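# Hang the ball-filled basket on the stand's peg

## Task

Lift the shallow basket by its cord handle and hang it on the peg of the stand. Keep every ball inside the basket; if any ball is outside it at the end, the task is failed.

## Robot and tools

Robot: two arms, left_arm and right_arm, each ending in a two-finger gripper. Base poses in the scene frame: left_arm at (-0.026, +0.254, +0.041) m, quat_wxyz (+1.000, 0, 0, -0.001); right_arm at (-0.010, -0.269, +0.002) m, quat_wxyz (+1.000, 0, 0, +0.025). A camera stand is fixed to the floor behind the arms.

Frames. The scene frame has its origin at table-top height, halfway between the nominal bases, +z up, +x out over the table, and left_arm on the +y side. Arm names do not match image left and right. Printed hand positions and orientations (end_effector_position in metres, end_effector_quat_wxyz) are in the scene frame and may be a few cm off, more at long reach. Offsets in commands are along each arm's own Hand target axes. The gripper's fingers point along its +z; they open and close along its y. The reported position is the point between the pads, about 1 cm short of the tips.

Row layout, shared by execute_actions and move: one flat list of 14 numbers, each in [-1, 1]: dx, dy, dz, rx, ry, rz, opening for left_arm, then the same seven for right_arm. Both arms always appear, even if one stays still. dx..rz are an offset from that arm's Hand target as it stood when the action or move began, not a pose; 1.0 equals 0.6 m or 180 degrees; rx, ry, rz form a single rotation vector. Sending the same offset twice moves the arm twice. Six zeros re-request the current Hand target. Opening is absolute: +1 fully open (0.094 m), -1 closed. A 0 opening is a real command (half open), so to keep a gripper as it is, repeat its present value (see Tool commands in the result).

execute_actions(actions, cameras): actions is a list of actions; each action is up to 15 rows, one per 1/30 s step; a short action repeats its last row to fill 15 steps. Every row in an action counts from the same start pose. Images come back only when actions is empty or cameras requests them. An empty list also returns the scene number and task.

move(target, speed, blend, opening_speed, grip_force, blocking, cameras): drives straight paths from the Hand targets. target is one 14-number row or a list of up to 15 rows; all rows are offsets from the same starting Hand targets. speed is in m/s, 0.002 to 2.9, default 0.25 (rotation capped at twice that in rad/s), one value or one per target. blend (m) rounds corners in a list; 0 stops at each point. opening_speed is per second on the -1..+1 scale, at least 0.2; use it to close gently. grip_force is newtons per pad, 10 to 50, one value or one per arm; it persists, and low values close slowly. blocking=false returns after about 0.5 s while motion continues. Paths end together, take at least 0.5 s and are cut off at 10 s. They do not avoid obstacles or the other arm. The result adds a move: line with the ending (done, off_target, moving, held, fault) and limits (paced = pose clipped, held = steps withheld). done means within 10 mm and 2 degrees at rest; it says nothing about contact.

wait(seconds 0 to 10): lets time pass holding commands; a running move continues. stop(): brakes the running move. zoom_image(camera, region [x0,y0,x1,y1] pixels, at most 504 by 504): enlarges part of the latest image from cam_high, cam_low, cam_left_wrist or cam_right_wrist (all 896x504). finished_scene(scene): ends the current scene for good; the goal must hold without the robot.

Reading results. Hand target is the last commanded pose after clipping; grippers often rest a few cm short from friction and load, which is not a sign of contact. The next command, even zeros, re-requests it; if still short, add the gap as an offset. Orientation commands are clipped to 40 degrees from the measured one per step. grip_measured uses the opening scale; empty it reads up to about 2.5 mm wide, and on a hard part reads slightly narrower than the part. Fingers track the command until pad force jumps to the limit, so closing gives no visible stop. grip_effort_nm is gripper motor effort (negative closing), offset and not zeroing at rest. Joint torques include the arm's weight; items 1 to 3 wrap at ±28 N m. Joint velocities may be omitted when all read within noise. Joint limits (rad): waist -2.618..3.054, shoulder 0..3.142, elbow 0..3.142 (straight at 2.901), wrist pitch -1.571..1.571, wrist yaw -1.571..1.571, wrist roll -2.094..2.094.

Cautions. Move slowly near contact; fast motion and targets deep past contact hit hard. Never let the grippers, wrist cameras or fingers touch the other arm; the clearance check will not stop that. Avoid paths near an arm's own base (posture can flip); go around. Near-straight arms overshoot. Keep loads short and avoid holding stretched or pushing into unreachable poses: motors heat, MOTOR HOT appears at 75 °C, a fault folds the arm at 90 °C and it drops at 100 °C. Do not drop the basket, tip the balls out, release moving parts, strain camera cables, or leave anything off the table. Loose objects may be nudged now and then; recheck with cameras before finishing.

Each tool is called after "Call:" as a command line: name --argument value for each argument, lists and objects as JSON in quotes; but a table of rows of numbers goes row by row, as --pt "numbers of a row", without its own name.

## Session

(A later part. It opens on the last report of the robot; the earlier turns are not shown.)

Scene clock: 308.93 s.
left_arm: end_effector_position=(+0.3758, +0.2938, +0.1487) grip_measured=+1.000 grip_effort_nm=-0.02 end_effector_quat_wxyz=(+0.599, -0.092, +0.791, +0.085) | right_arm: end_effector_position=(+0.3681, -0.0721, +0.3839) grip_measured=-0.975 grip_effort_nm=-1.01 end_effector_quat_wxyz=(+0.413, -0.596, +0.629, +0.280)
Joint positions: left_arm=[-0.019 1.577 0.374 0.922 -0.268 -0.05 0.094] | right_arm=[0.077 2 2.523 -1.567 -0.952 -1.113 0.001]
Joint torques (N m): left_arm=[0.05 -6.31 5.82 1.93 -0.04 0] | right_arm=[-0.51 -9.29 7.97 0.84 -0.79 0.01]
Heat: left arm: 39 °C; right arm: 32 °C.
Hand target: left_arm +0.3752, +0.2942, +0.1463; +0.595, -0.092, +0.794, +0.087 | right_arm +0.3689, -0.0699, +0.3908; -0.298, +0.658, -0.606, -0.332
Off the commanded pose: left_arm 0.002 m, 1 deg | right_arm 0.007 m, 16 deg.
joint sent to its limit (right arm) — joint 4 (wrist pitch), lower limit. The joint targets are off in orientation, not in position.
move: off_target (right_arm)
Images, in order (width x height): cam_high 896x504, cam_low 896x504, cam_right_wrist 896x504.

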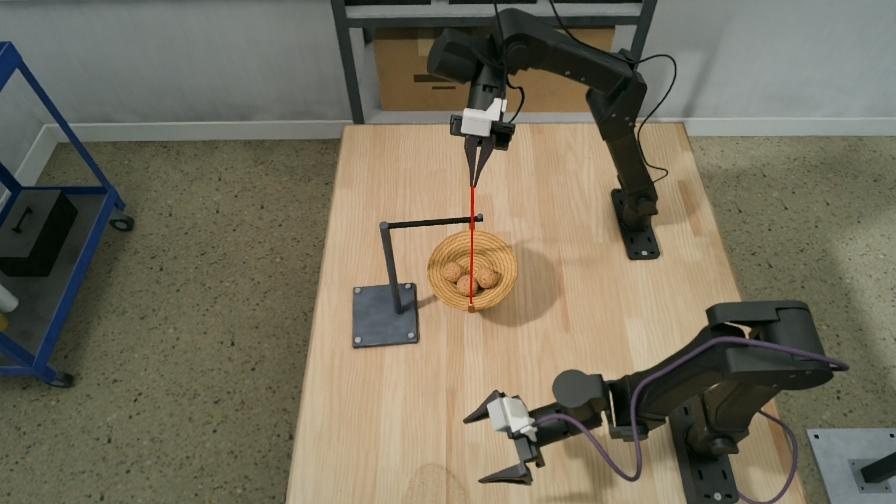

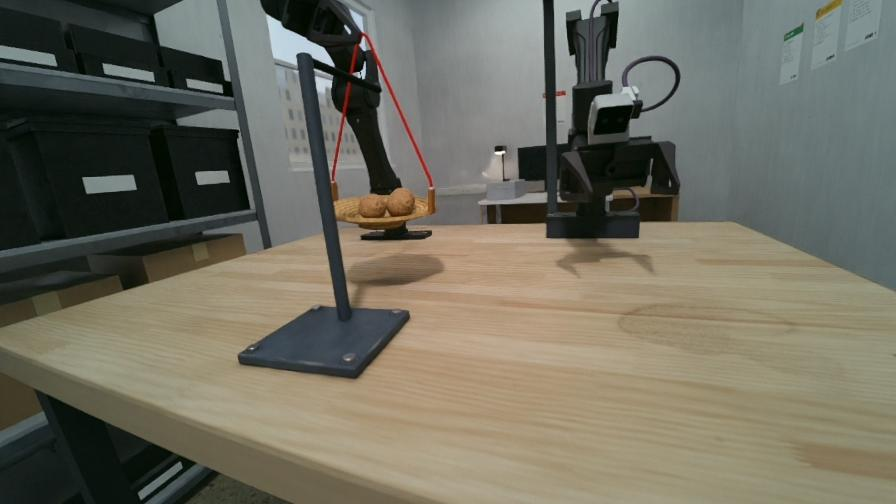

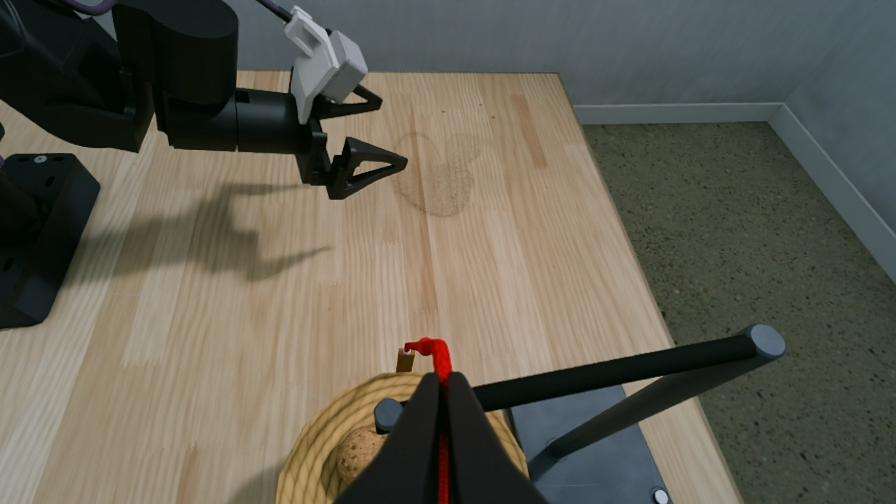

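Call:
zoom_image --camera "cam_right_wrist" --region '[330, 320, 630, 504]'

Scaled by 1.680 from the camera's 896x504 image, which has a finer 1280x720 frame.

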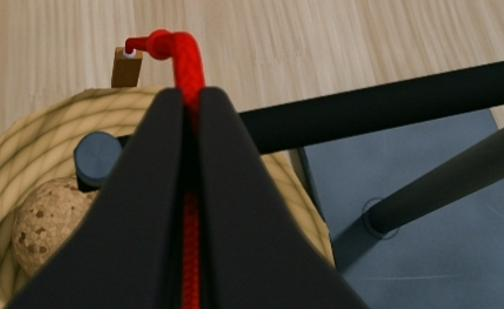

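Call:
move --target '[0,0,0,0,0,0,1, 0.0745,-0.0445,0.0702,0,0.033,0,-1]' --speed 0.06 --cameras '["cam_right_wrist","cam_low"]'

Call:
zoom_image --camera "cam_low" --region '[280, 20, 430, 140]'

Call:
zoom_image --camera "cam_right_wrist" --region '[330, 320, 630, 504]'

Scene clock: 357.40 s.
left_arm: end_effector_position=(+0.3758, +0.2938, +0.1487) grip_measured=+1.000 grip_effort_nm=-0.02 end_effector_quat_wxyz=(+0.599, -0.092, +0.791, +0.085) | right_arm: end_effector_position=(+0.3932, -0.0669, +0.3315) grip_measured=-0.975 grip_effort_nm=-1.01 end_effector_quat_wxyz=(-0.366, +0.625, -0.641, -0.252)
Joint positions: left_arm=[-0.019 1.577 0.374 0.922 -0.268 -0.05 0.094] | right_arm=[0.11 2.098 2.523 -1.567 -0.843 -1.191 0.001]
Joint torques (N m): left_arm=[0.05 -6.32 5.81 1.93 -0.04 -0.01] | right_arm=[0.65 -10.19 7.08 0.74 -0.53 -0.09]
Heat: left arm: 40 °C; right arm: 33 °C.
Hand target: left_arm +0.3752, +0.2942, +0.1463; +0.595, -0.092, +0.794, +0.087 | right_arm +0.3942, -0.0609, +0.3294; -0.266, +0.675, -0.621, -0.298
Off the commanded pose: left_arm 0.002 m, 1 deg | right_arm 0.006 m, 14 deg.
joint sent to its limit (right arm) — joint 4 (wrist pitch), lower limit. The joint targets are off in orientation, not in position.
move: off_target (right_arm)
Images, in order (width x height): cam_low 896x504, cam_right_wrist 896x504.

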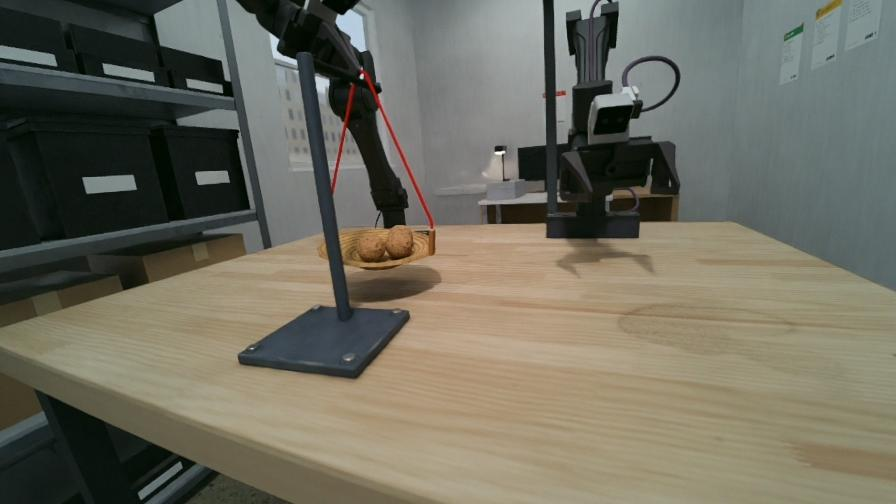

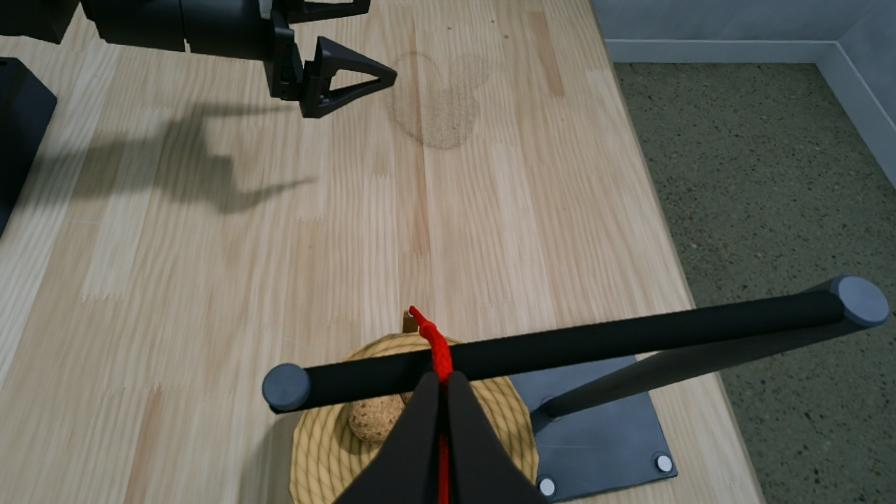

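Scaled by 3.360 from the camera's 896x504 image, which has a finer 1280x720 frame.

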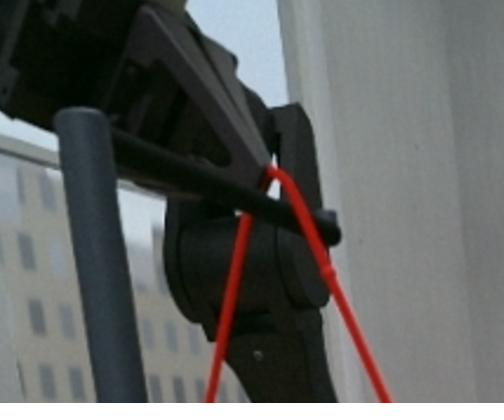

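Scaled by 1.680 from the camera's 896x504 image, which has a finer 1280x720 frame.

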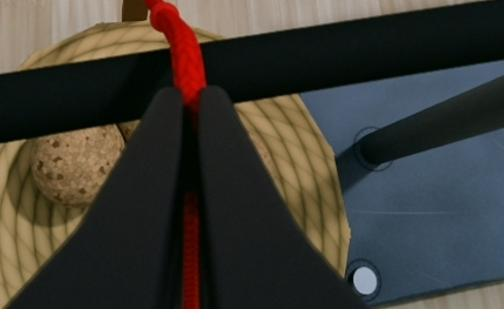

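Call:
move --target '[0,0,0,0,0,0,1, 0.02,-0.0009,0.0323,0,0,0,-1]' --speed 0.04 --cameras '["cam_right_wrist","cam_low"]'

Call:
zoom_image --camera "cam_low" --region '[280, 20, 430, 140]'

Call:
zoom_image --camera "cam_right_wrist" --region '[330, 320, 630, 504]'

Scene clock: 385.57 s.
left_arm: end_effector_position=(+0.3758, +0.2938, +0.1487) grip_measured=+1.000 grip_effort_nm=-0.03 end_effector_quat_wxyz=(+0.599, -0.092, +0.791, +0.085) | right_arm: end_effector_position=(+0.3931, -0.0618, +0.3214) grip_measured=-0.975 grip_effort_nm=-1.01 end_effector_quat_wxyz=(-0.357, +0.640, -0.633, -0.249)
Joint positions: left_arm=[-0.019 1.577 0.374 0.922 -0.268 -0.05 0.094] | right_arm=[0.125 2.109 2.51 -1.567 -0.83 -1.227 0.001]
Joint torques (N m): left_arm=[0.05 -6.31 5.82 1.93 -0.04 -0.01] | right_arm=[0.83 -9.81 4.49 0.71 -0.49 -0.09]
Motor temperatures (°C): left_arm=[23 30 38 40 26 26 27] | right_arm=[24 32 33 28 25 24 28]
Heat: left arm: 40 °C; right arm: 33 °C.
Hand target: left_arm +0.3752, +0.2942, +0.1463; +0.595, -0.092, +0.794, +0.087 | right_arm +0.3939, -0.0549, +0.3074; -0.266, +0.675, -0.621, -0.298
Off the commanded pose: left_arm 0.002 m, 1 deg | right_arm 0.016 m, 13 deg.
joint sent to its limit (right arm) — joint 4 (wrist pitch), lower limit. The joint targets are off in orientation, not in position.
move: off_target (right_arm)
Images, in order (width x height): cam_low 896x504, cam_right_wrist 896x504.

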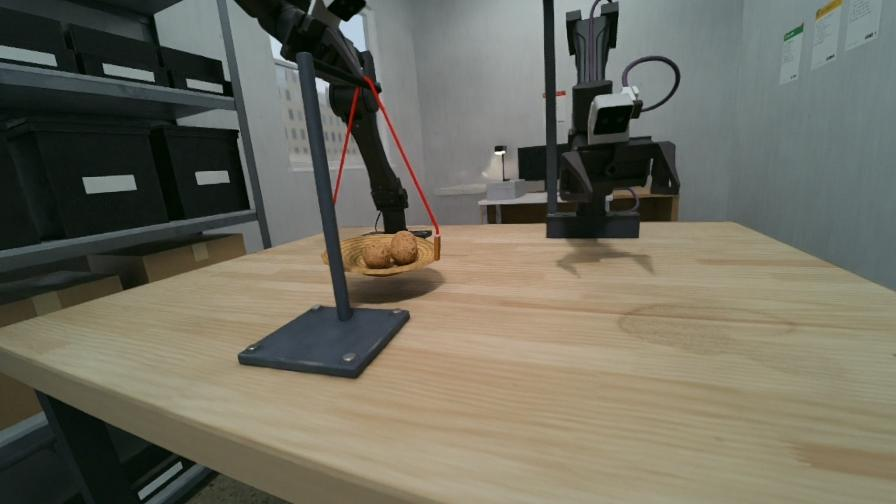

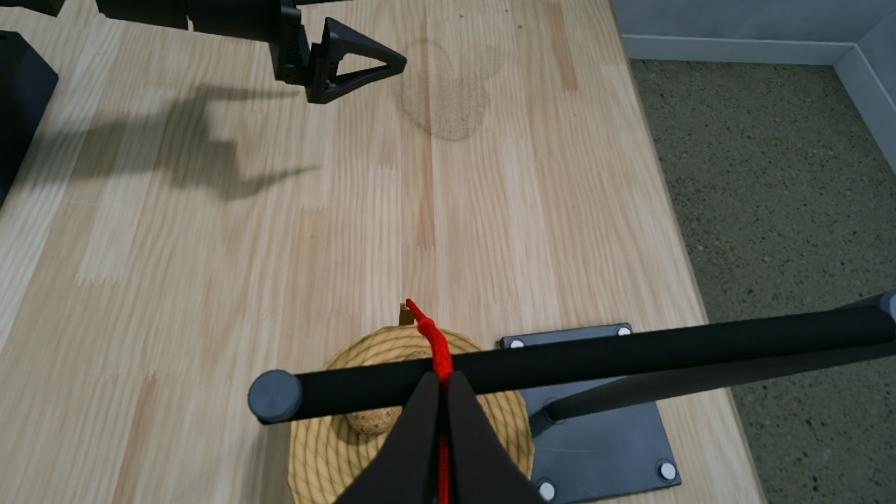

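Scaled by 3.360 from the camera's 896x504 image, which has a finer 1280x720 frame.

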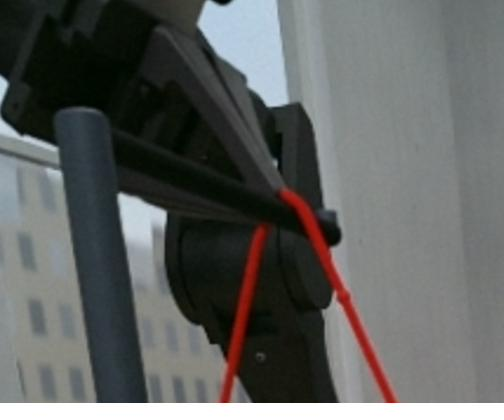

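Scaled by 1.680 from the camera's 896x504 image, which has a finer 1280x720 frame.

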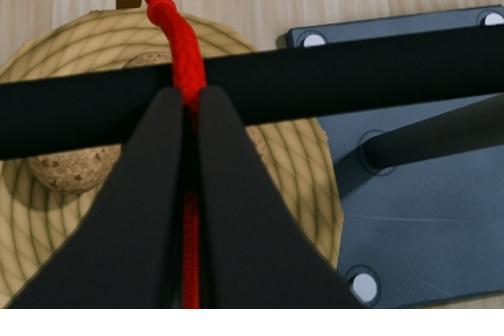

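Call:
move --target '[0,0,0,0,0,0,1, 0.0073,0,0.0068,0,0,0,-1]' --speed 0.03 --cameras '["cam_right_wrist","cam_low"]'

Call:
zoom_image --camera "cam_low" --region '[280, 20, 430, 140]'

Call:
zoom_image --camera "cam_right_wrist" --region '[330, 320, 630, 504]'

Scene clock: 402.40 s.
left_arm: end_effector_position=(+0.3758, +0.2938, +0.1487) grip_measured=+1.000 grip_effort_nm=-0.02 end_effector_quat_wxyz=(+0.599, -0.092, +0.791, +0.085) | right_arm: end_effector_position=(+0.3931, -0.0614, +0.3201) grip_measured=-0.975 grip_effort_nm=-1.01 end_effector_quat_wxyz=(-0.358, +0.644, -0.629, -0.250)
Joint positions: left_arm=[-0.019 1.577 0.374 0.922 -0.268 -0.05 0.094] | right_arm=[0.125 2.109 2.503 -1.565 -0.834 -1.24 0.001]
Joint torques (N m): left_arm=[0.03 -6.32 5.82 1.93 -0.04 -0.01] | right_arm=[0.9 -9.65 3.73 0.69 -0.47 -0.11]
Heat: left arm: 40 °C; right arm: 32 °C.
Hand target: left_arm +0.3752, +0.2942, +0.1463; +0.595, -0.092, +0.794, +0.087 | right_arm +0.3939, -0.0549, +0.3014; -0.266, +0.675, -0.621, -0.298
Off the commanded pose: left_arm 0.002 m, 1 deg | right_arm 0.020 m, 12 deg.
joint sent to its limit (right arm) — joint 4 (wrist pitch), lower limit. The joint targets are off in orientation, not in position.
move: off_target (right_arm)
Images, in order (width x height): cam_low 896x504, cam_right_wrist 896x504.

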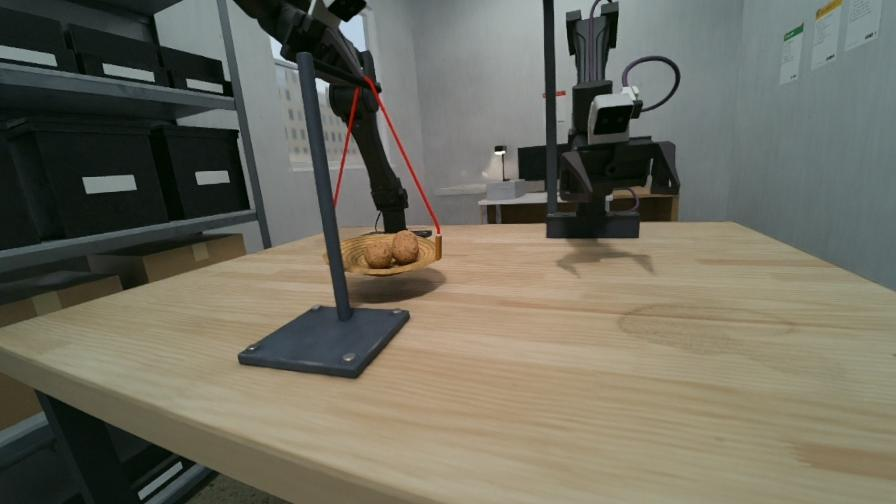

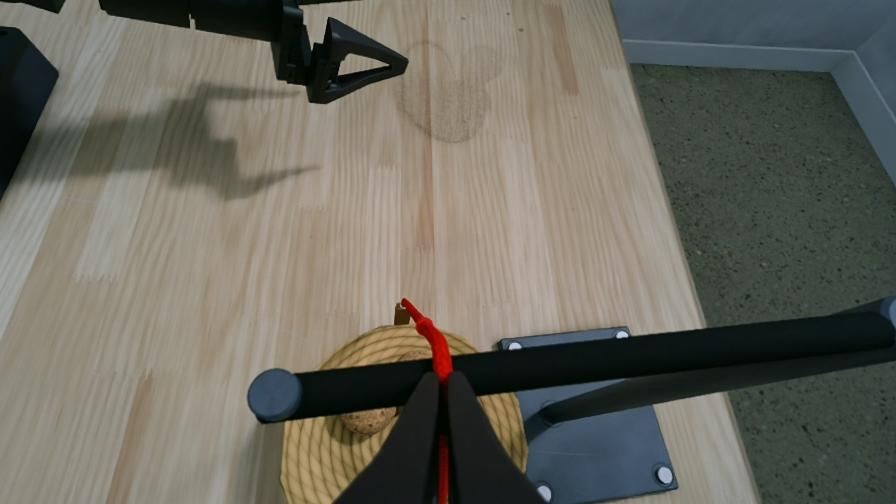

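Scaled by 3.360 from the camera's 896x504 image, which has a finer 1280x720 frame.

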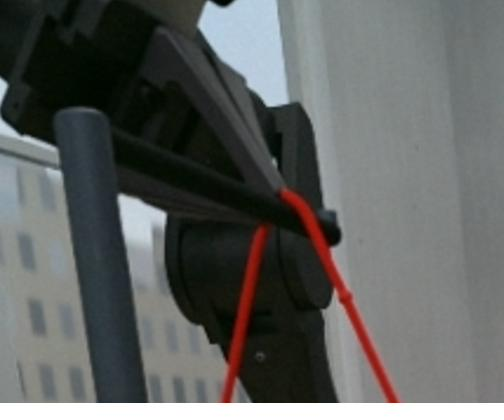

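Scaled by 1.680 from the camera's 896x504 image, which has a finer 1280x720 frame.

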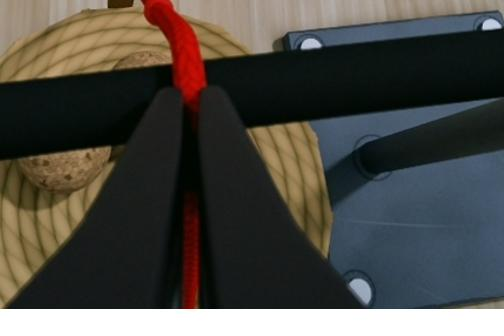

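Call:
move --target '[0,0,0,0,0,0,1, -0.0085,0,-0.008,0,0,0,-0.25]' --speed 0.03 --opening_speed 0.3 --cameras '["cam_right_wrist","cam_low"]'

Call:
zoom_image --camera "cam_low" --region '[280, 20, 460, 290]'

Scene clock: 414.90 s.
left_arm: end_effector_position=(+0.3758, +0.2938, +0.1487) grip_measured=+1.000 grip_effort_nm=-0.03 end_effector_quat_wxyz=(+0.599, -0.092, +0.791, +0.085) | right_arm: end_effector_position=(+0.4047, -0.0618, +0.3238) grip_measured=-0.252 grip_effort_nm=0.15 end_effector_quat_wxyz=(-0.378, +0.648, -0.620, -0.230)
Joint positions: left_arm=[-0.019 1.577 0.374 0.922 -0.268 -0.05 0.094] | right_arm=[0.122 2.109 2.503 -1.505 -0.824 -1.238 0.035]
Joint torques (N m): left_arm=[0.05 -6.32 5.82 1.93 -0.04 -0.01] | right_arm=[1.09 -9.85 6.01 0.24 -0.55 0.06]
Heat: left arm: 40 °C; right arm: 32 °C.
Hand target: left_arm +0.3752, +0.2942, +0.1463; +0.595, -0.092, +0.794, +0.087 | right_arm +0.3940, -0.0549, +0.3084; -0.266, +0.675, -0.621, -0.298
Off the commanded pose: left_arm 0.002 m, 1 deg | right_arm 0.020 m, 15 deg.
joint sent to its limit (right arm) — joint 4 (wrist pitch), lower limit. The joint targets are off in orientation, not in position.
move: off_target (right_arm)
Images, in order (width x height): cam_low 896x504, cam_right_wrist 896x504.

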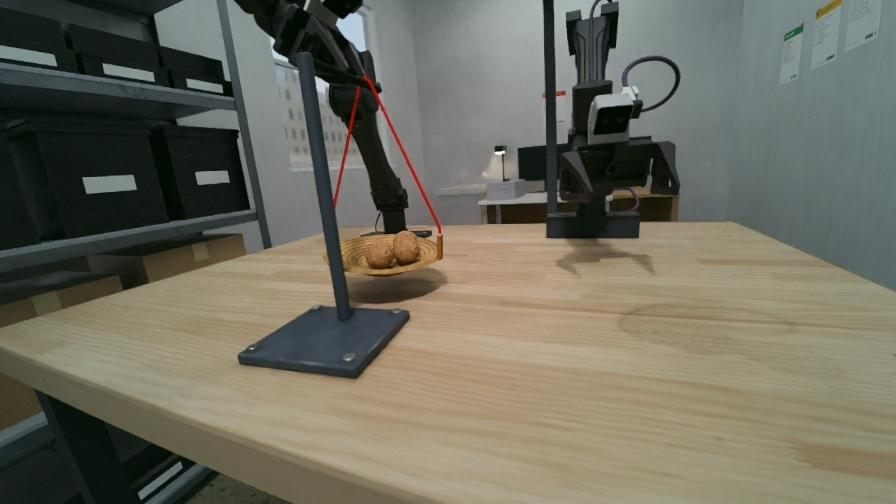

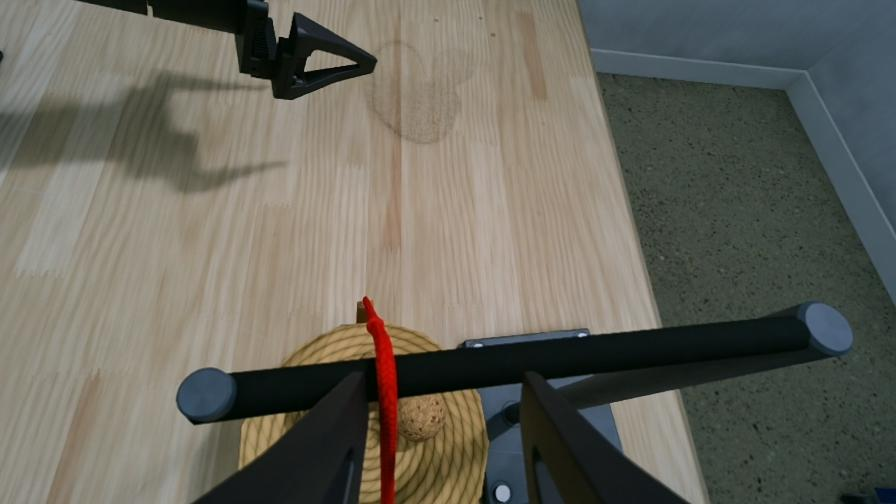

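Scaled by 1.867 from the camera's 896x504 image, which has a finer 1280x720 frame.

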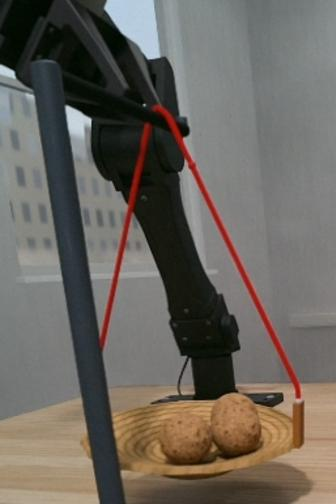

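Call:
move --pt "0 0 0 0 0 0 1 -0.01 0 -0.06 0 0 0 -0.25" --pt "0 0 0 0 0 0 1 -0.03 0 -0.2 0 0 0 -0.25" --speed '[0.04,0.1]' --blend '[0.01,0]' --cameras '["cam_right_wrist","cam_low","cam_high"]'

Call:
zoom_image --camera "cam_low" --region '[280, 20, 460, 290]'

Scene clock: 429.00 s.
left_arm: end_effector_position=(+0.3758, +0.2938, +0.1487) grip_measured=+1.000 grip_effort_nm=-0.02 end_effector_quat_wxyz=(+0.599, -0.092, +0.791, +0.085) | right_arm: end_effector_position=(+0.4134, -0.1306, +0.3871) grip_measured=-0.252 grip_effort_nm=0.12 end_effector_quat_wxyz=(+0.458, -0.571, +0.644, +0.222)
Joint positions: left_arm=[-0.019 1.577 0.374 0.922 -0.268 -0.05 0.094] | right_arm=[-0.073 2.082 2.646 -1.551 -0.956 -1.165 0.035]
Joint torques (N m): left_arm=[0.05 -6.32 5.81 1.93 -0.04 0] | right_arm=[-0.34 -14.02 6.98 0.76 -0.54 0.11]
Heat: left arm: 40 °C; right arm: 32 °C.
Hand target: left_arm +0.3752, +0.2942, +0.1463; +0.595, -0.092, +0.794, +0.087 | right_arm +0.4016, -0.1301, +0.4035; +0.266, -0.675, +0.621, +0.298
Off the commanded pose: left_arm 0.002 m, 1 deg | right_arm 0.020 m, 27 deg.
joint sent to its limit (right arm) — joint 4 (wrist pitch), lower limit. The joint targets are off in orientation, not in position.
move: off_target (right_arm)
Images, in order (width x height): cam_high 896x504, cam_low 896x504, cam_right_wrist 896x504.

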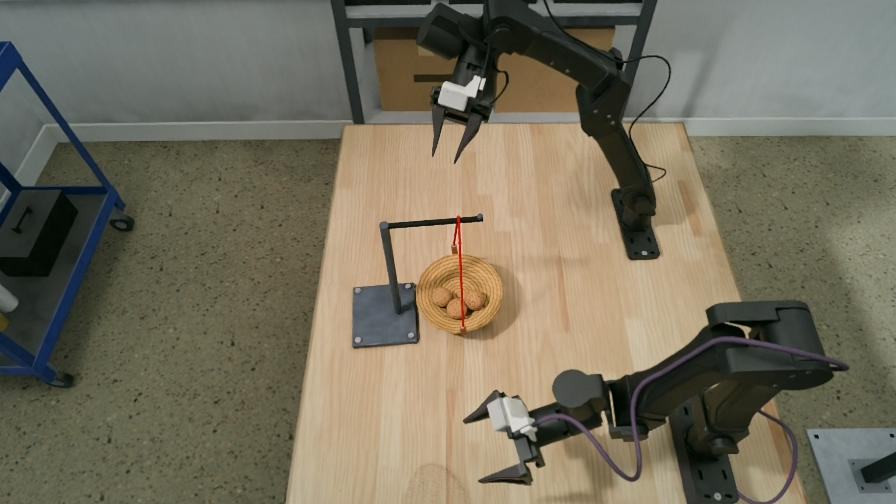

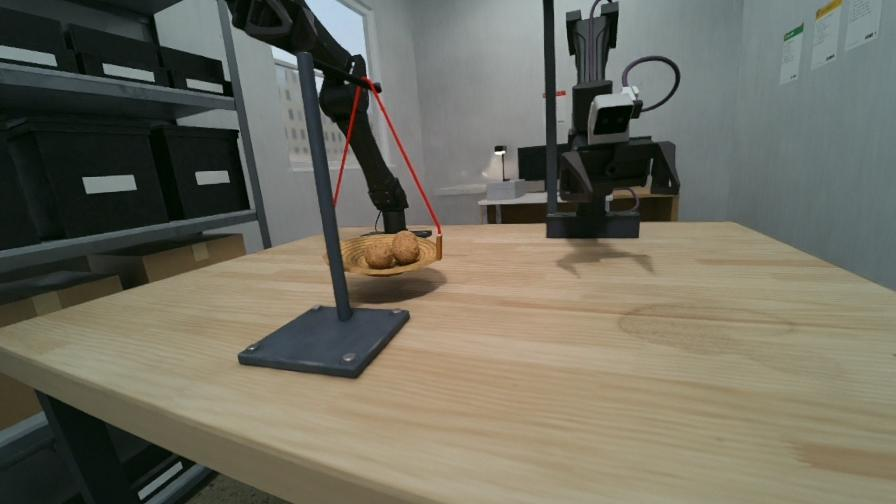

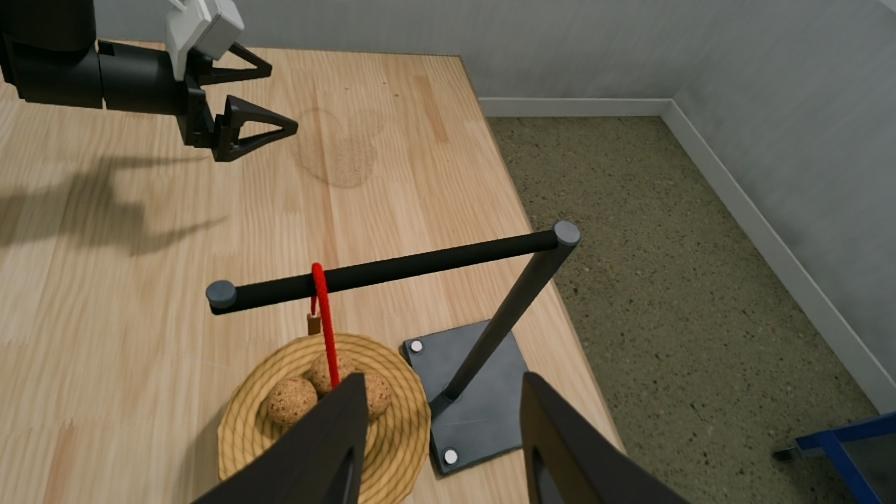

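Scaled by 1.867 from the camera's 896x504 image, which has a finer 1280x720 frame.

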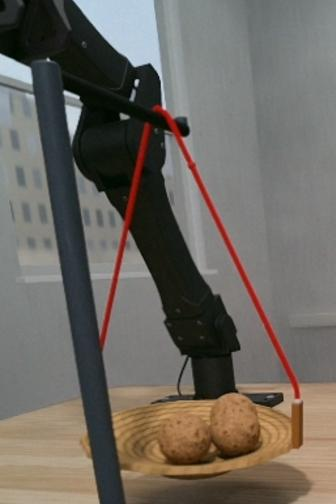

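Call:
finished_scene --scene 3

The scene is finished: the task was done.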